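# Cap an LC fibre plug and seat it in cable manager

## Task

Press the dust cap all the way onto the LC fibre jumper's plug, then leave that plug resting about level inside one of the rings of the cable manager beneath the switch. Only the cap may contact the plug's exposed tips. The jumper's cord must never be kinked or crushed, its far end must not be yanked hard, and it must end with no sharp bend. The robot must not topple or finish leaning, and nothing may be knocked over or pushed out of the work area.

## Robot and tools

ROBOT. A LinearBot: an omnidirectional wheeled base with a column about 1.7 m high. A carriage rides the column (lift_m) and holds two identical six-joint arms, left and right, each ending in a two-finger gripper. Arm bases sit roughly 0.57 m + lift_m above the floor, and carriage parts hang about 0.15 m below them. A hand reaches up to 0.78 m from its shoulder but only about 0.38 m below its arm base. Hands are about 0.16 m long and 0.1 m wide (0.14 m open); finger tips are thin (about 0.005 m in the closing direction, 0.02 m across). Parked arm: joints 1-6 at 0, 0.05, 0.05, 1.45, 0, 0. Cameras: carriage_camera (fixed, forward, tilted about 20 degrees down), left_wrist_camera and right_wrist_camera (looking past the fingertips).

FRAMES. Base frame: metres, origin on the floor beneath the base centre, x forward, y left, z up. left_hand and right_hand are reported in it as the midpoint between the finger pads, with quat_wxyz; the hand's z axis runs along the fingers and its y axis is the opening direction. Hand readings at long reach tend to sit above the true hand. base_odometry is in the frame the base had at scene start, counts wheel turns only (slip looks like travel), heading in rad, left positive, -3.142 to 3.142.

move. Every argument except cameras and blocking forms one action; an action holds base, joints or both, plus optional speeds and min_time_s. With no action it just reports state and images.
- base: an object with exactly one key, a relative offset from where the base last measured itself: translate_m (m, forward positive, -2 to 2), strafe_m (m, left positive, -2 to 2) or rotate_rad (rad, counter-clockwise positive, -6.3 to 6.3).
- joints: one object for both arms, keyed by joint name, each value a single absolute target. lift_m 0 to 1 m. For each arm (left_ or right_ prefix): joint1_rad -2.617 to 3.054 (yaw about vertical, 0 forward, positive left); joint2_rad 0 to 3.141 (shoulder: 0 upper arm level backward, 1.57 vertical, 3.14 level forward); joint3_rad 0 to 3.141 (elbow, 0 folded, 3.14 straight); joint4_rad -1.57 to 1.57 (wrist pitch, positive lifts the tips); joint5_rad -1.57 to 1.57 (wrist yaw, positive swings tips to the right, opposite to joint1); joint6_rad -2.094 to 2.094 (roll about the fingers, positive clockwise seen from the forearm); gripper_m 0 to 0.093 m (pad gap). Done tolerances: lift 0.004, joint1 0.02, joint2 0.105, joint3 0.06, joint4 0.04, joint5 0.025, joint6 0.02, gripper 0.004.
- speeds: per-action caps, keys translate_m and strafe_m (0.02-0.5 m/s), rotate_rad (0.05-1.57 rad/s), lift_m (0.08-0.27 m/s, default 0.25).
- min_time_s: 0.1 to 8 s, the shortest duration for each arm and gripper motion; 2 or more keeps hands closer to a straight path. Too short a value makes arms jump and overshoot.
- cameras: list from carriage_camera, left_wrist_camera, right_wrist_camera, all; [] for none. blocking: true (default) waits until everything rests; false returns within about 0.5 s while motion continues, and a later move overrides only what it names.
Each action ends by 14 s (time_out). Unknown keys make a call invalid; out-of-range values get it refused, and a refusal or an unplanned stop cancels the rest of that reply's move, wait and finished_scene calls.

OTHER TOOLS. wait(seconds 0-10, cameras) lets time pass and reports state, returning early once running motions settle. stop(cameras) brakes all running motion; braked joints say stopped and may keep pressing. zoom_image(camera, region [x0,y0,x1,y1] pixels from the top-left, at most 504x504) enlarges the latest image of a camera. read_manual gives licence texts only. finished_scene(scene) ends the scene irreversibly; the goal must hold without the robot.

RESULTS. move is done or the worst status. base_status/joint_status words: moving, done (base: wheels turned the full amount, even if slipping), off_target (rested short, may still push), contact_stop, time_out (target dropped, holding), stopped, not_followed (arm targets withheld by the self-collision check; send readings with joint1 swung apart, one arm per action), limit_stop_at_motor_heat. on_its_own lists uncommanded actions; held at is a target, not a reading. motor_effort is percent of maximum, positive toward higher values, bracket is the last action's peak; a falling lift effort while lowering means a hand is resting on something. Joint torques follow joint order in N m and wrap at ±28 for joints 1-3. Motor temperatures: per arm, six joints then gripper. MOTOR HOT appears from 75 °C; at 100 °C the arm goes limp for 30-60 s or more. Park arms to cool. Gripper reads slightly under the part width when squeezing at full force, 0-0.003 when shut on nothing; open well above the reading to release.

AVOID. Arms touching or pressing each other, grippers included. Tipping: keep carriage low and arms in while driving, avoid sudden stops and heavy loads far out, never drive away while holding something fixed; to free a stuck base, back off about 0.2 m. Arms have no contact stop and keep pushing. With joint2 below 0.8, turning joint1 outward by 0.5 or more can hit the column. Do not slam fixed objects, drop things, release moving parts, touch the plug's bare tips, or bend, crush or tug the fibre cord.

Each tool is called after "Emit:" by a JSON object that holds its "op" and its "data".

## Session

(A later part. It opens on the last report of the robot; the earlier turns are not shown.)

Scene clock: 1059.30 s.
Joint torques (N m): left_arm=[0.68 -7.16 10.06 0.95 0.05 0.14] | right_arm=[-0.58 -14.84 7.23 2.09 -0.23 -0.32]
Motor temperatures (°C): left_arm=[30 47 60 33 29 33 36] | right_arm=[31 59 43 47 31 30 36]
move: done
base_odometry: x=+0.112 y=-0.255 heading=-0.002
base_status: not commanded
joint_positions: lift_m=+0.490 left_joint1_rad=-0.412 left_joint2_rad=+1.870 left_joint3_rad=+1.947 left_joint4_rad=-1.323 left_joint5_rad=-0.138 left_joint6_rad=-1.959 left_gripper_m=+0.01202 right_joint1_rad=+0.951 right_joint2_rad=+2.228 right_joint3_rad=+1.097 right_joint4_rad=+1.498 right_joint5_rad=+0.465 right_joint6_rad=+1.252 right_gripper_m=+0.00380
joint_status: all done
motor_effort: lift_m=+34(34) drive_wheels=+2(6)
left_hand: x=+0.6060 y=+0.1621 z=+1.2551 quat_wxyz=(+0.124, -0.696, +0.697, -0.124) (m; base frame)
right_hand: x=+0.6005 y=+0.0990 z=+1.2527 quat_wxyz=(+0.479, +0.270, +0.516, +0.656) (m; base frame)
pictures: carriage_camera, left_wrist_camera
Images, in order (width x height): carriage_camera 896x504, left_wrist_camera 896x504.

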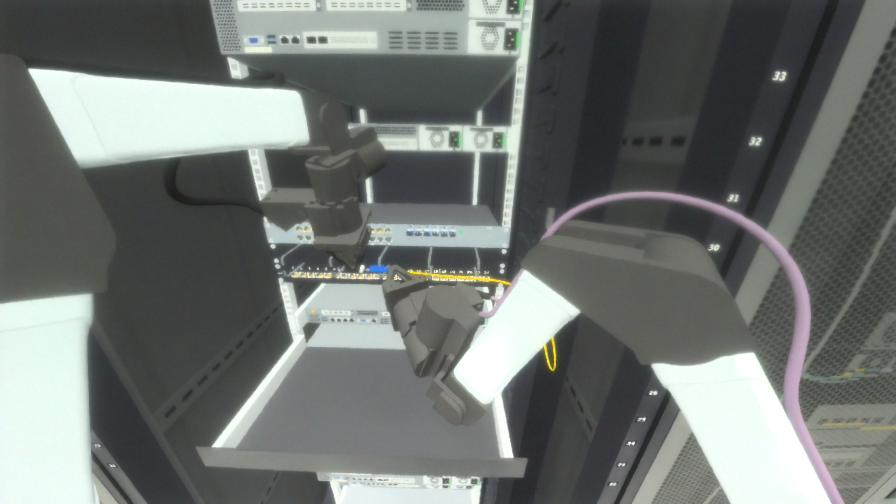

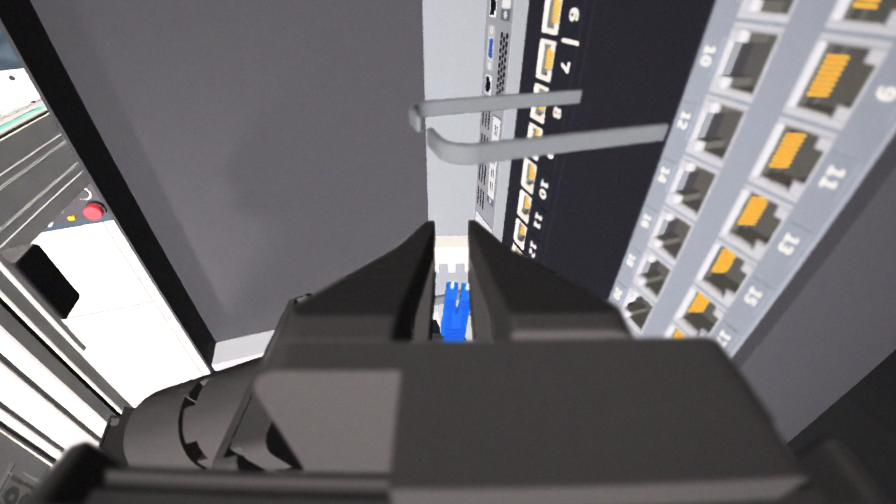

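Emit:
{"op": "move", "data": {"joints": {"left_joint1_rad": -0.400, "left_joint2_rad": 1.906, "left_joint3_rad": 2.018, "left_joint4_rad": -1.352, "left_joint5_rad": -0.124, "left_joint6_rad": -1.865}, "min_time_s": 1.0, "cameras": ["carriage_camera", "left_wrist_camera"]}}

Emit:
{"op": "zoom_image", "data": {"camera": "left_wrist_camera", "region": [400, 210, 500, 310]}}

Emit:
{"op": "zoom_image", "data": {"camera": "carriage_camera", "region": [350, 256, 392, 284]}}

Scene clock: 1120.13 s.
Joint torques (N m): left_arm=[0.72 -7.3 10 0.68 0.03 0.14] | right_arm=[-0.58 -14.83 7.25 2.09 -0.23 -0.32]
Motor temperatures (°C): left_arm=[29 47 62 33 29 33 36] | right_arm=[31 61 44 46 31 30 36]
move: done
base_odometry: x=+0.112 y=-0.255 heading=-0.002
base_status: not commanded
joint_positions: lift_m=+0.490 left_joint1_rad=-0.409 left_joint2_rad=+1.892 left_joint3_rad=+1.984 left_joint4_rad=-1.340 left_joint5_rad=-0.137 left_joint6_rad=-1.877 left_gripper_m=+0.01202 right_joint1_rad=+0.951 right_joint2_rad=+2.228 right_joint3_rad=+1.097 right_joint4_rad=+1.498 right_joint5_rad=+0.465 right_joint6_rad=+1.252 right_gripper_m=+0.00380
joint_status: all done
motor_effort: lift_m=+34(34) drive_wheels=+3(6)
left_hand: x=+0.6100 y=+0.1618 z=+1.2565 quat_wxyz=(+0.128, -0.668, +0.724, -0.118) (m; base frame)
right_hand: x=+0.6005 y=+0.0990 z=+1.2527 quat_wxyz=(+0.479, +0.270, +0.516, +0.656) (m; base frame)
pictures: carriage_camera, left_wrist_camera
Images, in order (width x height): carriage_camera 896x504, left_wrist_camera 896x504.

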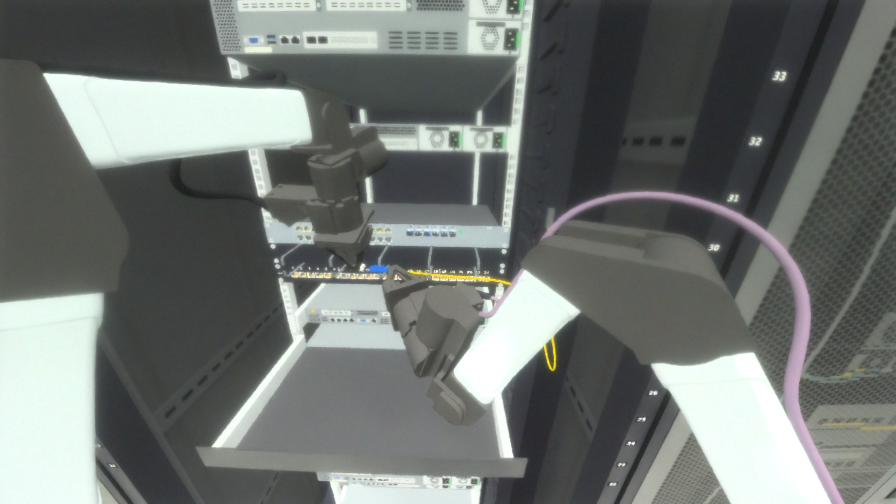

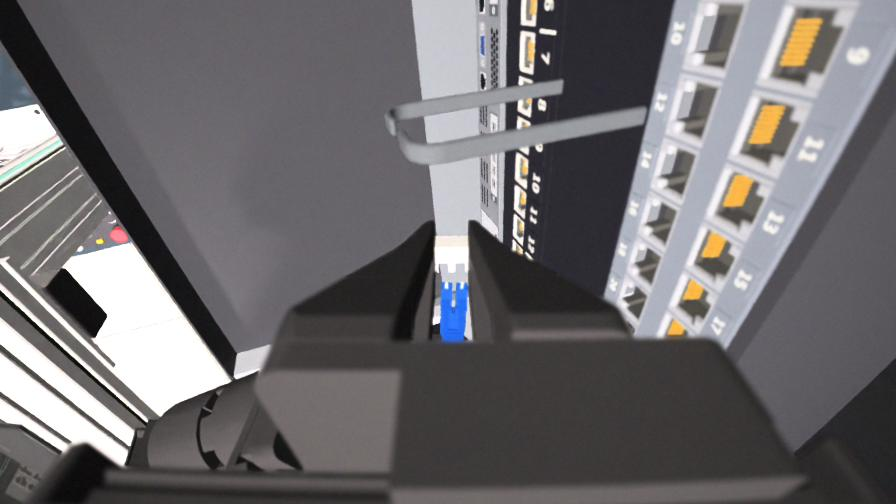

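Scaled by 5.040 from the camera's 896x504 image, which has a finer 1280x720 frame.

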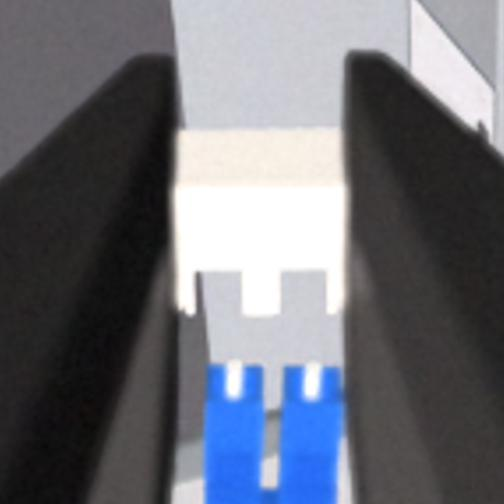

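Scaled by 12.000 from the camera's 896x504 image, which has a finer 1280x720 frame.

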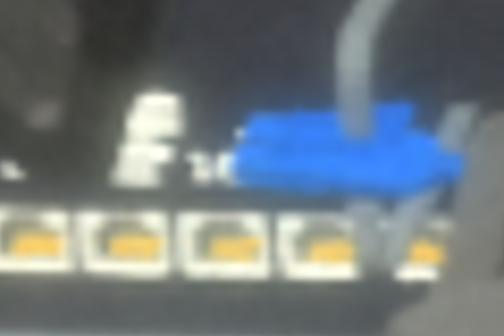

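Emit:
{"op": "move", "data": {"joints": {"left_joint1_rad": -0.427, "left_joint2_rad": 1.919, "left_joint3_rad": 2.037, "left_joint4_rad": -1.359, "left_joint5_rad": -0.150, "left_joint6_rad": -1.898}, "min_time_s": 1.0, "cameras": ["carriage_camera", "left_wrist_camera"]}}

Emit:
{"op": "zoom_image", "data": {"camera": "left_wrist_camera", "region": [400, 210, 500, 310]}}

Emit:
{"op": "zoom_image", "data": {"camera": "carriage_camera", "region": [350, 256, 392, 284]}}

Scene clock: 1155.07 s.
Joint torques (N m): left_arm=[-0.58 -7.39 9.98 0.68 -0.2 -0.06] | right_arm=[-0.57 -14.83 7.24 2.09 -0.24 -0.32]
Motor temperatures (°C): left_arm=[29 48 61 33 29 33 37] | right_arm=[31 62 44 46 31 30 36]
move: done
base_odometry: x=+0.112 y=-0.255 heading=-0.002
base_status: not commanded
joint_positions: lift_m=+0.490 left_joint1_rad=-0.419 left_joint2_rad=+1.905 left_joint3_rad=+2.003 left_joint4_rad=-1.348 left_joint5_rad=-0.137 left_joint6_rad=-1.887 left_gripper_m=+0.01202 right_joint1_rad=+0.951 right_joint2_rad=+2.228 right_joint3_rad=+1.097 right_joint4_rad=+1.498 right_joint5_rad=+0.465 right_joint6_rad=+1.252 right_gripper_m=+0.00380
joint_status: all done
motor_effort: lift_m=+34(34) drive_wheels=+1(4)
left_hand: x=+0.6108 y=+0.1568 z=+1.2568 quat_wxyz=(+0.127, -0.668, +0.724, -0.118) (m; base frame)
right_hand: x=+0.6005 y=+0.0990 z=+1.2527 quat_wxyz=(+0.479, +0.270, +0.516, +0.656) (m; base frame)
pictures: carriage_camera, left_wrist_camera
Images, in order (width x height): carriage_camera 896x504, left_wrist_camera 896x504.

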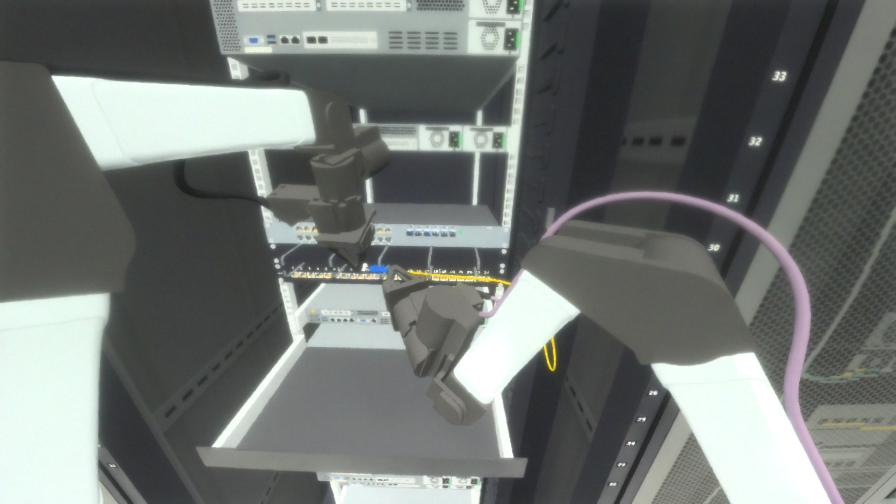

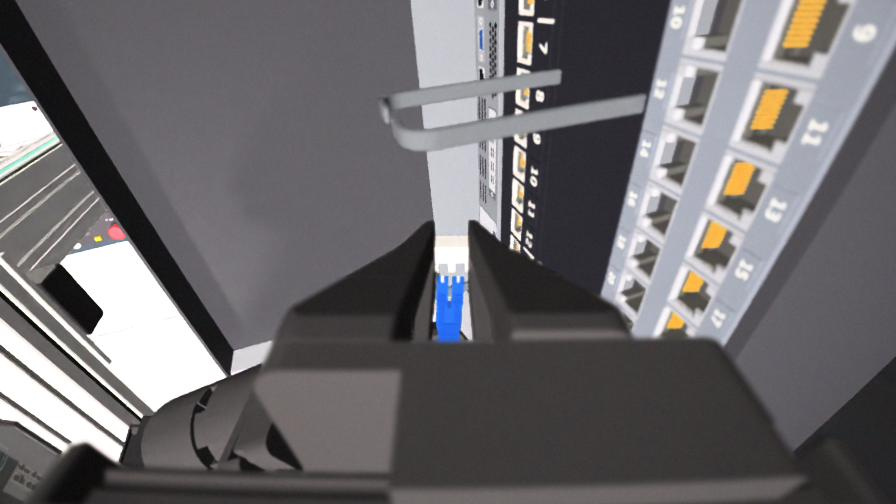

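Scaled by 5.040 from the camera's 896x504 image, which has a finer 1280x720 frame.

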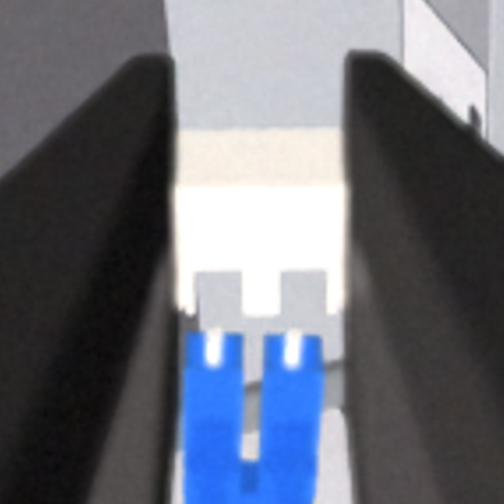

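Scaled by 12.000 from the camera's 896x504 image, which has a finer 1280x720 frame.

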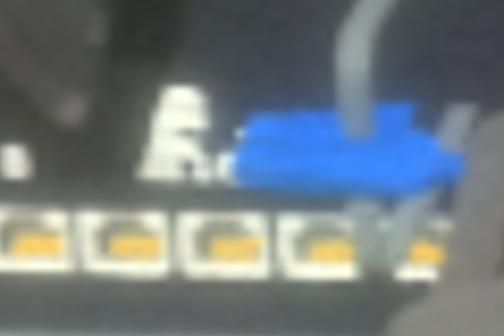

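Emit:
{"op": "move", "data": {"joints": {"left_joint1_rad": -0.438, "left_joint2_rad": 1.925, "left_joint6_rad": -1.907}, "min_time_s": 1.0, "cameras": ["carriage_camera", "left_wrist_camera"]}}

Emit:
{"op": "zoom_image", "data": {"camera": "left_wrist_camera", "region": [400, 210, 500, 310]}}

Emit:
{"op": "zoom_image", "data": {"camera": "carriage_camera", "region": [350, 256, 392, 284]}}

Scene clock: 1188.93 s.
Joint torques (N m): left_arm=[-0.65 -7.5 9.98 0.67 -0.19 -0.06] | right_arm=[-0.58 -14.84 7.24 2.09 -0.23 -0.32]
Motor temperatures (°C): left_arm=[29 49 63 33 29 33 37] | right_arm=[31 63 44 46 31 30 36]
move: done
base_odometry: x=+0.112 y=-0.255 heading=-0.002
base_status: not commanded
joint_positions: lift_m=+0.490 left_joint1_rad=-0.429 left_joint2_rad=+1.912 left_joint3_rad=+2.003 left_joint4_rad=-1.348 left_joint5_rad=-0.137 left_joint6_rad=-1.896 left_gripper_m=+0.01202 right_joint1_rad=+0.951 right_joint2_rad=+2.228 right_joint3_rad=+1.097 right_joint4_rad=+1.498 right_joint5_rad=+0.465 right_joint6_rad=+1.252 right_gripper_m=+0.00380
joint_status: all done
motor_effort: lift_m=+34(34) drive_wheels=+1(5)
left_hand: x=+0.6098 y=+0.1525 z=+1.2539 quat_wxyz=(+0.124, -0.667, +0.725, -0.116) (m; base frame)
right_hand: x=+0.6005 y=+0.0990 z=+1.2527 quat_wxyz=(+0.479, +0.270, +0.516, +0.656) (m; base frame)
pictures: carriage_camera, left_wrist_camera
Images, in order (width x height): carriage_camera 896x504, left_wrist_camera 896x504.

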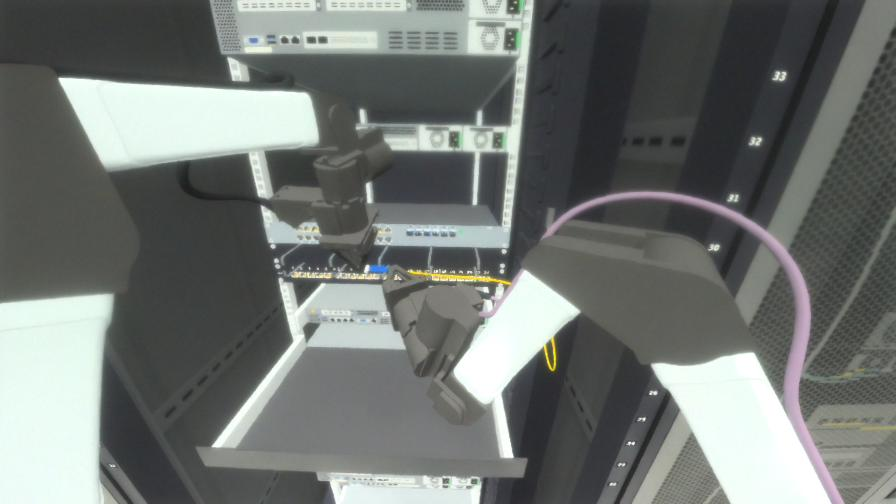

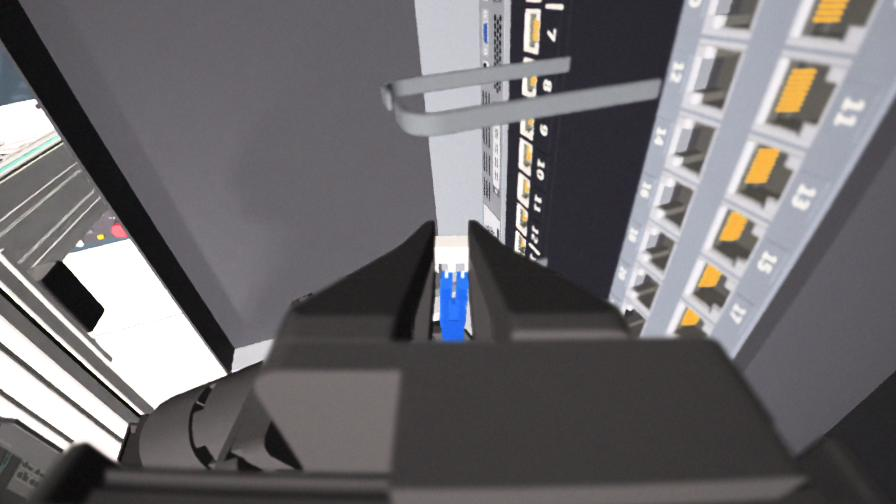

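Scaled by 5.040 from the camera's 896x504 image, which has a finer 1280x720 frame.

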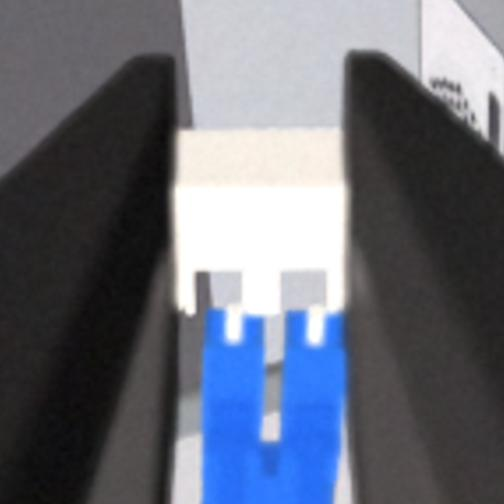

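Scaled by 12.000 from the camera's 896x504 image, which has a finer 1280x720 frame.

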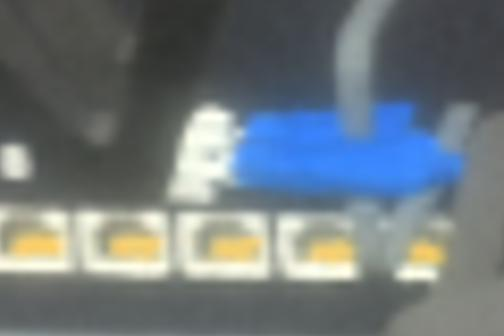

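Emit:
{"op": "move", "data": {"joints": {"left_joint1_rad": -0.440, "left_joint2_rad": 1.929, "left_joint3_rad": 2.044}, "min_time_s": 1.0, "cameras": ["carriage_camera", "left_wrist_camera"]}}

Emit:
{"op": "zoom_image", "data": {"camera": "left_wrist_camera", "region": [400, 210, 500, 310]}}

Emit:
{"op": "zoom_image", "data": {"camera": "carriage_camera", "region": [350, 256, 392, 284]}}

Scene clock: 1210.60 s.
Joint torques (N m): left_arm=[-0.81 -7.47 9.95 0.69 -0.2 -0.07] | right_arm=[-0.55 -14.84 7.24 2.09 -0.24 -0.32]
Motor temperatures (°C): left_arm=[29 48 63 33 29 33 37] | right_arm=[31 63 44 46 31 30 36]
move: done
base_odometry: x=+0.112 y=-0.255 heading=-0.002
base_status: not commanded
joint_positions: lift_m=+0.490 left_joint1_rad=-0.429 left_joint2_rad=+1.915 left_joint3_rad=+2.010 left_joint4_rad=-1.349 left_joint5_rad=-0.137 left_joint6_rad=-1.896 left_gripper_m=+0.01202 right_joint1_rad=+0.951 right_joint2_rad=+2.228 right_joint3_rad=+1.097 right_joint4_rad=+1.498 right_joint5_rad=+0.465 right_joint6_rad=+1.252 right_gripper_m=+0.00380
joint_status: all done
motor_effort: lift_m=+34(34) drive_wheels=+0(5)
left_hand: x=+0.6108 y=+0.1520 z=+1.2550 quat_wxyz=(+0.125, -0.667, +0.725, -0.118) (m; base frame)
right_hand: x=+0.6005 y=+0.0990 z=+1.2527 quat_wxyz=(+0.479, +0.270, +0.516, +0.656) (m; base frame)
pictures: carriage_camera, left_wrist_camera
Images, in order (width x height): carriage_camera 896x504, left_wrist_camera 896x504.

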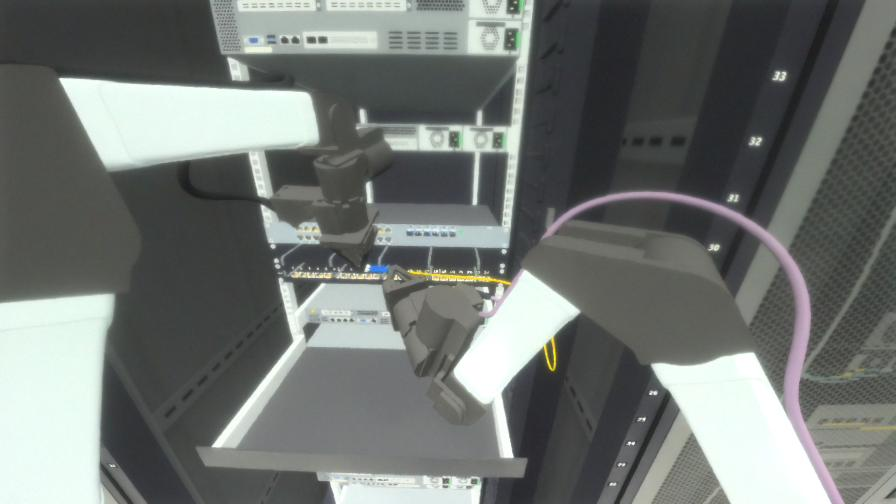

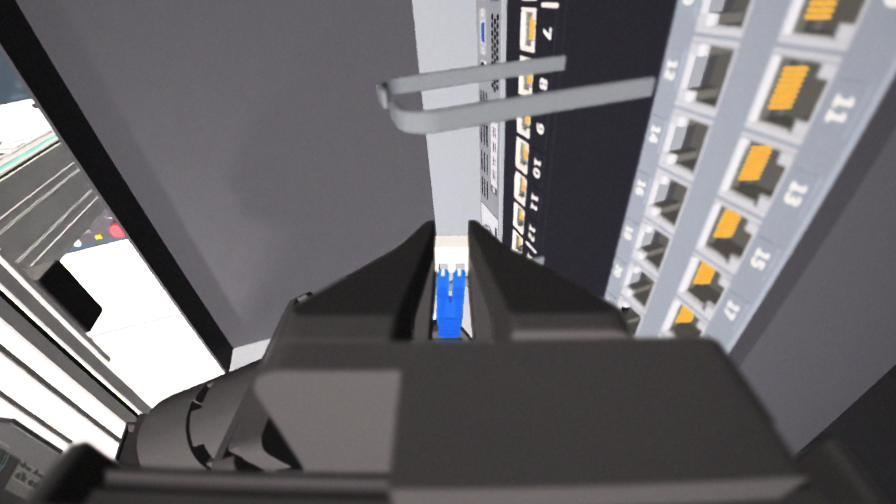

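Scaled by 5.040 from the camera's 896x504 image, which has a finer 1280x720 frame.

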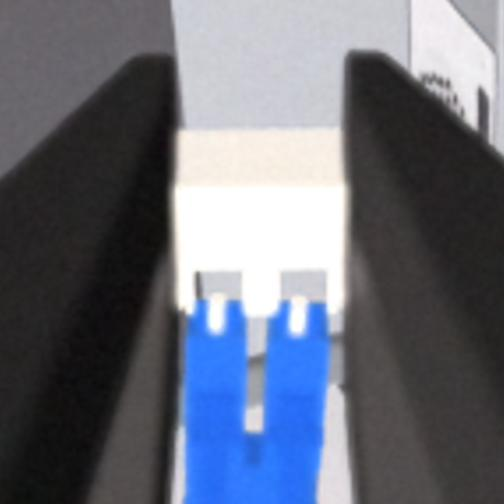

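Scaled by 12.000 from the camera's 896x504 image, which has a finer 1280x720 frame.

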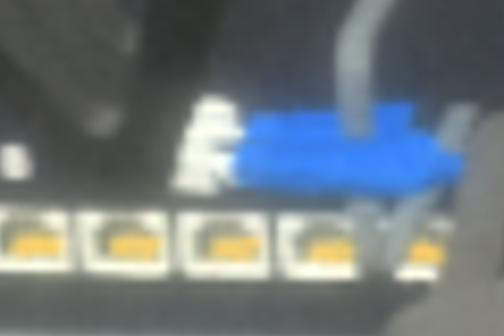

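Emit:
{"op": "move", "data": {"joints": {"left_joint1_rad": -0.452, "left_joint2_rad": 1.937, "left_joint3_rad": 2.052, "left_joint6_rad": -1.920}, "min_time_s": 1.5, "cameras": ["carriage_camera", "left_wrist_camera"]}}

Emit:
{"op": "zoom_image", "data": {"camera": "left_wrist_camera", "region": [400, 210, 500, 310]}}

Emit:
{"op": "zoom_image", "data": {"camera": "carriage_camera", "region": [350, 256, 392, 284]}}

Scene clock: 1231.10 s.
Joint torques (N m): left_arm=[-0.65 -7.51 9.94 0.7 -0.2 -0.07] | right_arm=[-0.55 -14.84 7.25 2.1 -0.23 -0.32]
Motor temperatures (°C): left_arm=[29 49 65 33 29 33 37] | right_arm=[31 64 45 45 31 30 36]
move: done
base_odometry: x=+0.112 y=-0.255 heading=-0.002
base_status: not commanded
joint_positions: lift_m=+0.490 left_joint1_rad=-0.443 left_joint2_rad=+1.923 left_joint3_rad=+2.019 left_joint4_rad=-1.350 left_joint5_rad=-0.138 left_joint6_rad=-1.909 left_gripper_m=+0.01202 right_joint1_rad=+0.951 right_joint2_rad=+2.228 right_joint3_rad=+1.097 right_joint4_rad=+1.497 right_joint5_rad=+0.465 right_joint6_rad=+1.252 right_gripper_m=+0.00380
joint_status: all done
motor_effort: lift_m=+34(34) drive_wheels=+3(6)
left_hand: x=+0.6102 y=+0.1458 z=+1.2545 quat_wxyz=(+0.123, -0.667, +0.725, -0.119) (m; base frame)
right_hand: x=+0.6005 y=+0.0990 z=+1.2526 quat_wxyz=(+0.479, +0.270, +0.517, +0.656) (m; base frame)
pictures: carriage_camera, left_wrist_camera
Images, in order (width x height): carriage_camera 896x504, left_wrist_camera 896x504.

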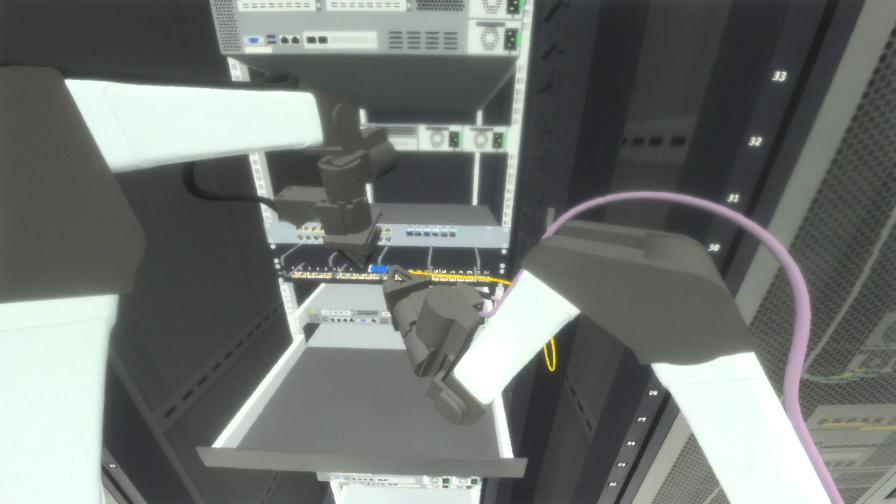

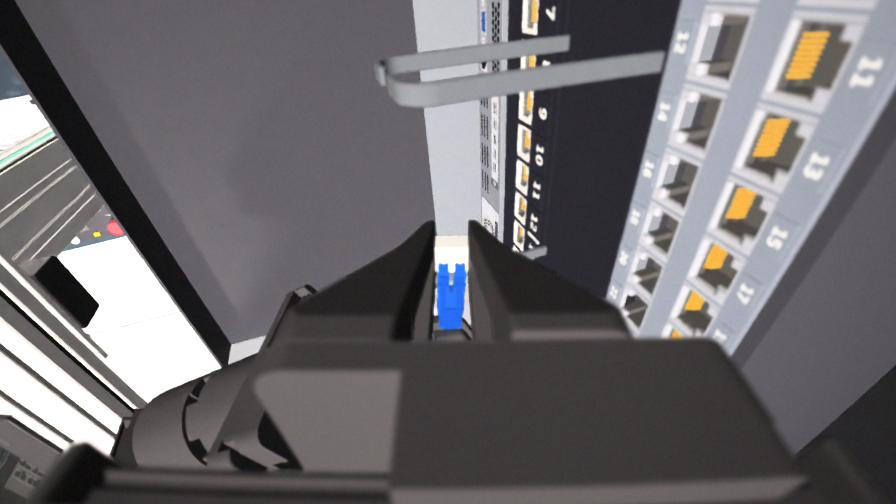

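Scaled by 5.040 from the camera's 896x504 image, which has a finer 1280x720 frame.

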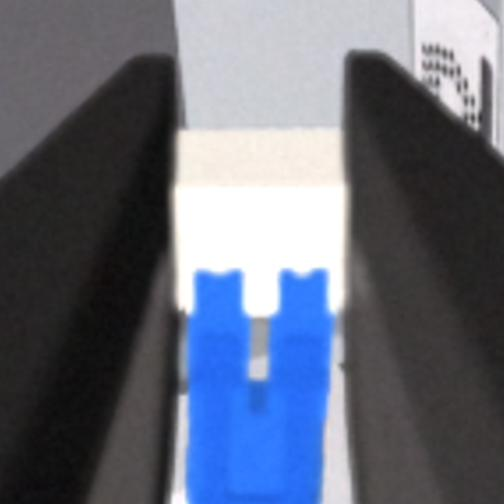

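Scaled by 12.000 from the camera's 896x504 image, which has a finer 1280x720 frame.

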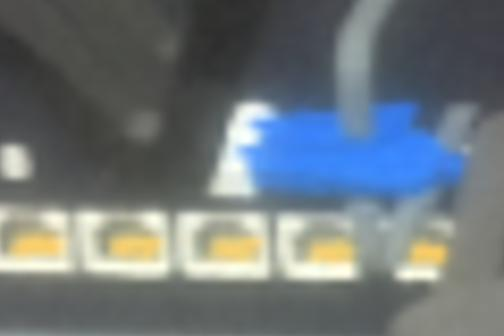

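Emit:
{"op": "move", "data": {"joints": {"left_joint1_rad": -0.460, "left_joint2_rad": 1.941, "left_joint3_rad": 2.057, "left_joint6_rad": -1.927}, "min_time_s": 1.5, "cameras": ["carriage_camera", "left_wrist_camera"]}}

Emit:
{"op": "zoom_image", "data": {"camera": "left_wrist_camera", "region": [420, 230, 490, 300]}}

Emit:
{"op": "zoom_image", "data": {"camera": "carriage_camera", "region": [350, 256, 392, 284]}}

Scene clock: 1250.87 s.
Joint torques (N m): left_arm=[-0.79 -7.54 9.92 0.7 -0.14 -0.06] | right_arm=[-0.59 -14.83 7.24 2.1 -0.23 -0.32]
Motor temperatures (°C): left_arm=[29 49 62 33 29 33 37] | right_arm=[31 64 45 45 31 30 36]
move: done
base_odometry: x=+0.112 y=-0.255 heading=-0.002
base_status: not commanded
joint_positions: lift_m=+0.490 left_joint1_rad=-0.450 left_joint2_rad=+1.927 left_joint3_rad=+2.023 left_joint4_rad=-1.350 left_joint5_rad=-0.144 left_joint6_rad=-1.916 left_gripper_m=+0.01202 right_joint1_rad=+0.951 right_joint2_rad=+2.228 right_joint3_rad=+1.097 right_joint4_rad=+1.497 right_joint5_rad=+0.465 right_joint6_rad=+1.252 right_gripper_m=+0.00380
joint_status: all done
motor_effort: lift_m=+34(34) drive_wheels=+3(8)
left_hand: x=+0.6106 y=+0.1439 z=+1.2543 quat_wxyz=(+0.125, -0.668, +0.724, -0.119) (m; base frame)
right_hand: x=+0.6005 y=+0.0990 z=+1.2526 quat_wxyz=(+0.479, +0.270, +0.517, +0.656) (m; base frame)
pictures: carriage_camera, left_wrist_camera
Images, in order (width x height): carriage_camera 896x504, left_wrist_camera 896x504.

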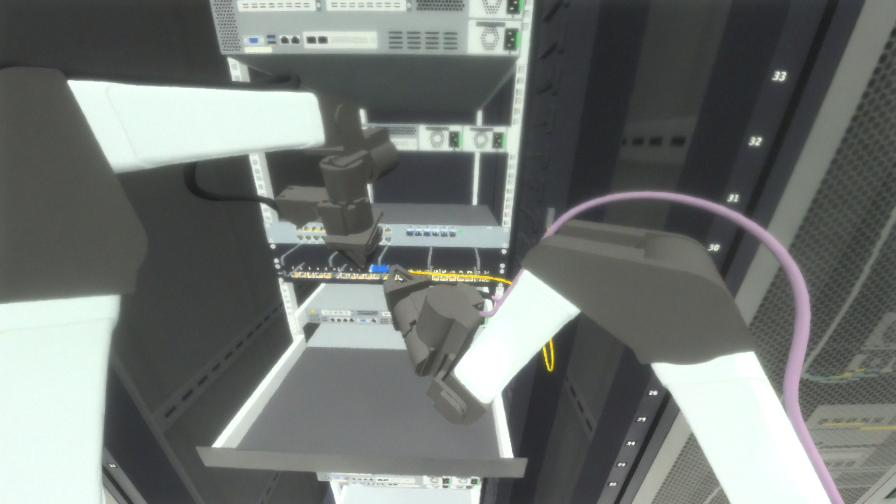

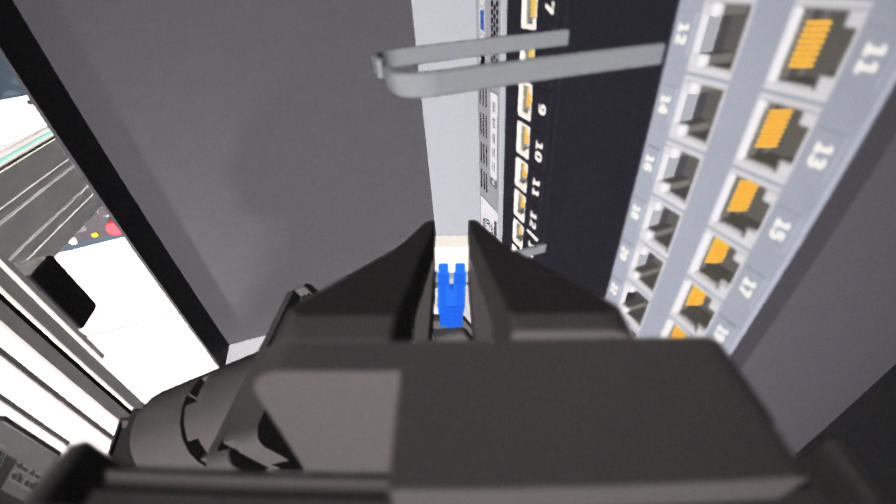

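Scaled by 7.200 from the camera's 896x504 image, which has a finer 1280x720 frame.

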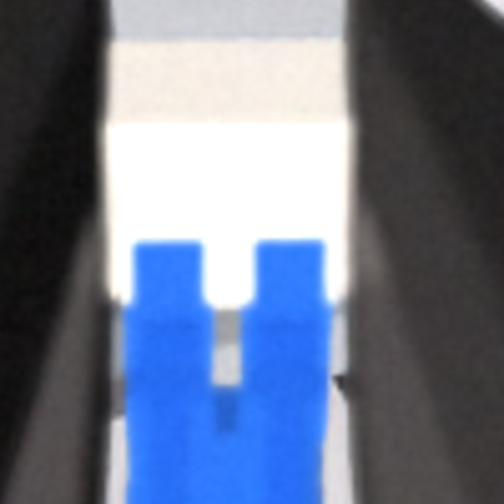

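Scaled by 12.000 from the camera's 896x504 image, which has a finer 1280x720 frame.

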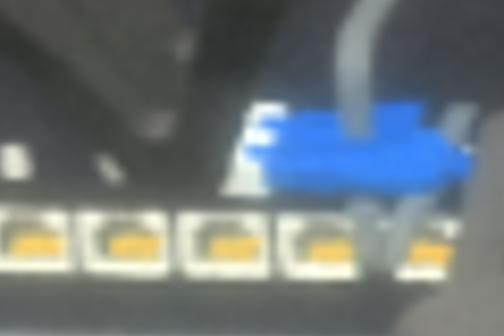

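Emit:
{"op": "move", "data": {"joints": {"left_joint1_rad": -0.472, "left_joint2_rad": 1.947, "left_joint3_rad": 2.063, "left_joint6_rad": -1.936}, "min_time_s": 1.5, "cameras": ["carriage_camera", "left_wrist_camera"]}}

Emit:
{"op": "zoom_image", "data": {"camera": "left_wrist_camera", "region": [420, 230, 490, 300]}}

Emit:
{"op": "zoom_image", "data": {"camera": "carriage_camera", "region": [350, 256, 392, 284]}}

Scene clock: 1266.50 s.
Joint torques (N m): left_arm=[-1.14 -7.54 9.94 0.69 -0.04 -0.07] | right_arm=[-0.47 -14.86 7.25 2.09 -0.23 -0.32]
Motor temperatures (°C): left_arm=[29 50 62 33 29 33 37] | right_arm=[31 64 45 45 31 30 36]
move: done
base_odometry: x=+0.112 y=-0.255 heading=-0.002
base_status: not commanded
joint_positions: lift_m=+0.490 left_joint1_rad=-0.458 left_joint2_rad=+1.933 left_joint3_rad=+2.030 left_joint4_rad=-1.350 left_joint5_rad=-0.156 left_joint6_rad=-1.925 left_gripper_m=+0.01202 right_joint1_rad=+0.950 right_joint2_rad=+2.228 right_joint3_rad=+1.097 right_joint4_rad=+1.497 right_joint5_rad=+0.465 right_joint6_rad=+1.252 right_gripper_m=+0.00380
joint_status: all done
motor_effort: lift_m=+34(34) drive_wheels=+2(8)
left_hand: x=+0.6114 y=+0.1420 z=+1.2544 quat_wxyz=(+0.130, -0.669, +0.723, -0.118) (m; base frame)
right_hand: x=+0.6011 y=+0.0984 z=+1.2526 quat_wxyz=(+0.479, +0.271, +0.516, +0.656) (m; base frame)
pictures: carriage_camera, left_wrist_camera
Images, in order (width x height): carriage_camera 896x504, left_wrist_camera 896x504.

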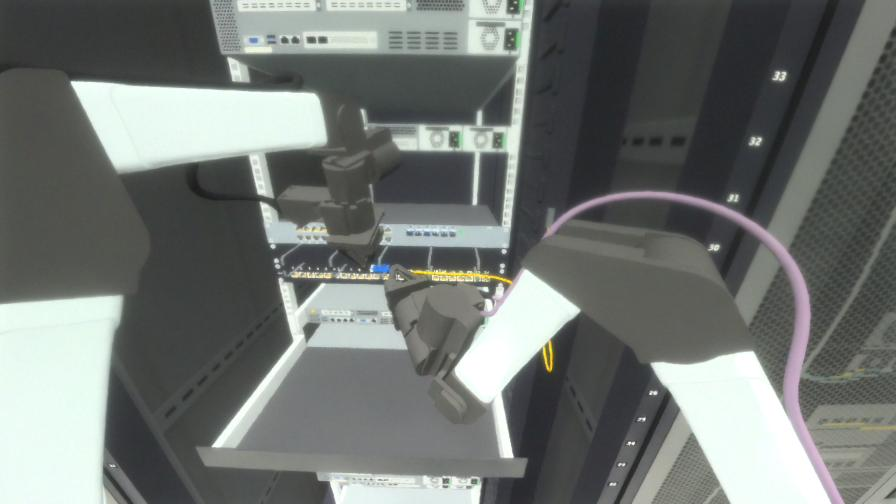

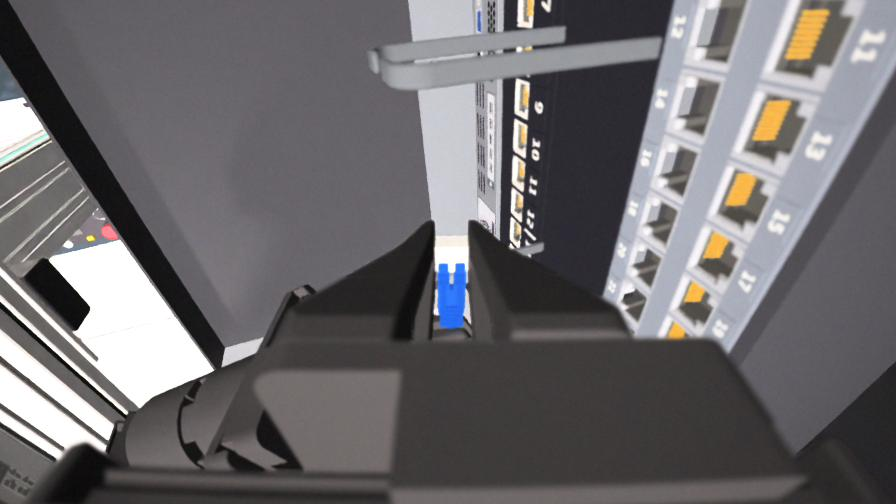

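Scaled by 7.200 from the camera's 896x504 image, which has a finer 1280x720 frame.

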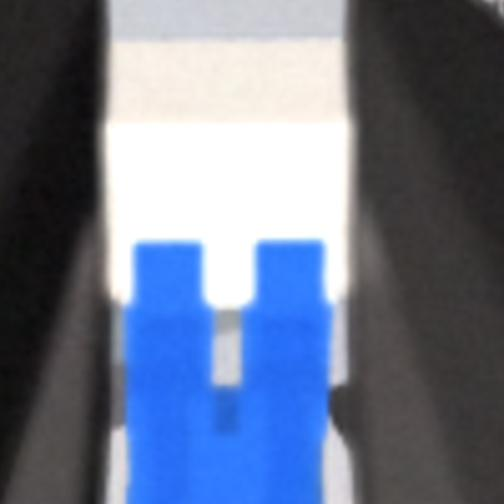

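Scaled by 12.000 from the camera's 896x504 image, which has a finer 1280x720 frame.

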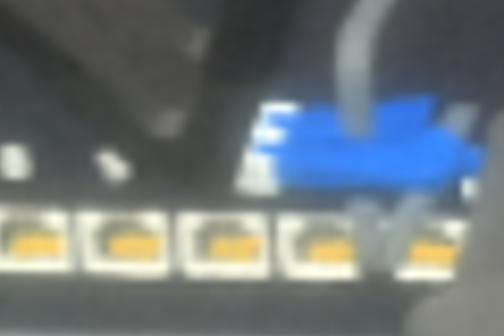

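Emit:
{"op": "move", "data": {"joints": {"left_joint1_rad": -0.478, "right_joint1_rad": 0.968}, "min_time_s": 1.5, "cameras": ["carriage_camera", "left_wrist_camera"]}}

Emit:
{"op": "zoom_image", "data": {"camera": "left_wrist_camera", "region": [420, 230, 490, 300]}}

Emit:
{"op": "zoom_image", "data": {"camera": "carriage_camera", "region": [350, 256, 392, 284]}}

Scene clock: 1273.90 s.
Joint torques (N m): left_arm=[-1.39 -7.49 9.96 0.75 0.03 -0.06] | right_arm=[1.28 -14.84 7.25 2.09 -0.25 -0.31]
Motor temperatures (°C): left_arm=[29 50 61 33 29 33 37] | right_arm=[31 64 45 45 31 30 37]
move: done
base_odometry: x=+0.112 y=-0.255 heading=-0.002
base_status: not commanded
joint_positions: lift_m=+0.490 left_joint1_rad=-0.460 left_joint2_rad=+1.933 left_joint3_rad=+2.030 left_joint4_rad=-1.357 left_joint5_rad=-0.164 left_joint6_rad=-1.925 left_gripper_m=+0.01202 right_joint1_rad=+0.955 right_joint2_rad=+2.228 right_joint3_rad=+1.097 right_joint4_rad=+1.497 right_joint5_rad=+0.466 right_joint6_rad=+1.251 right_gripper_m=+0.00380
joint_status: all done
motor_effort: lift_m=+34(34) drive_wheels=+1(6)
left_hand: x=+0.6103 y=+0.1431 z=+1.2541 quat_wxyz=(+0.132, -0.668, +0.723, -0.114) (m; base frame)
right_hand: x=+0.5991 y=+0.1003 z=+1.2526 quat_wxyz=(+0.478, +0.270, +0.517, +0.657) (m; base frame)
pictures: carriage_camera, left_wrist_camera
Images, in order (width x height): carriage_camera 896x504, left_wrist_camera 896x504.

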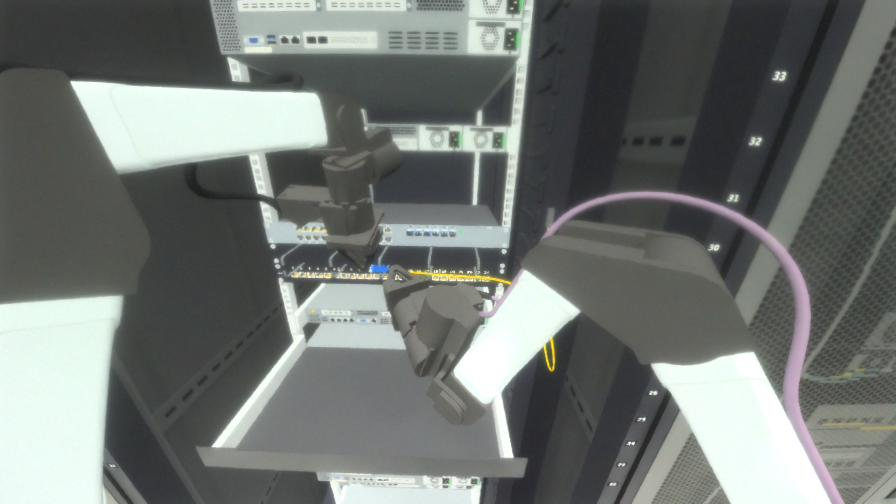

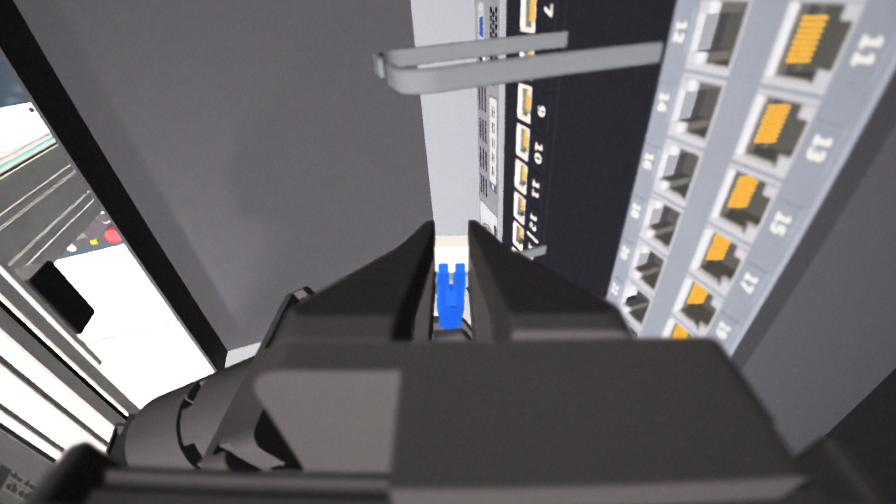

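Scaled by 7.200 from the camera's 896x504 image, which has a finer 1280x720 frame.

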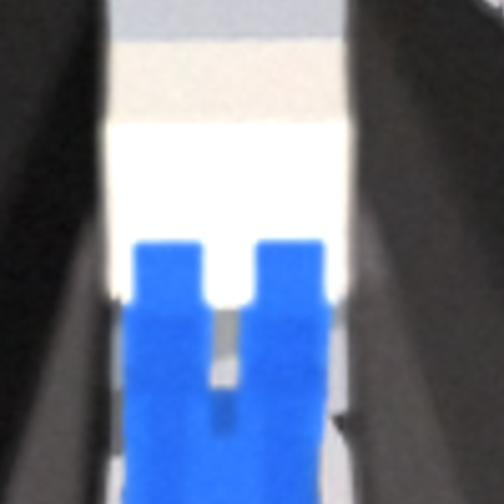

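Scaled by 12.000 from the camera's 896x504 image, which has a finer 1280x720 frame.

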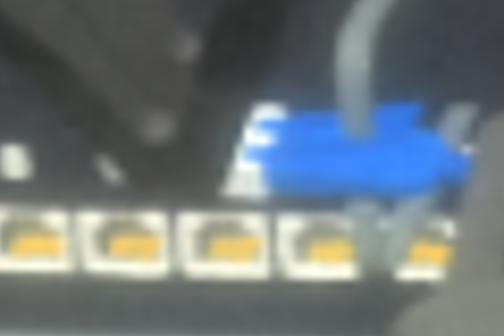

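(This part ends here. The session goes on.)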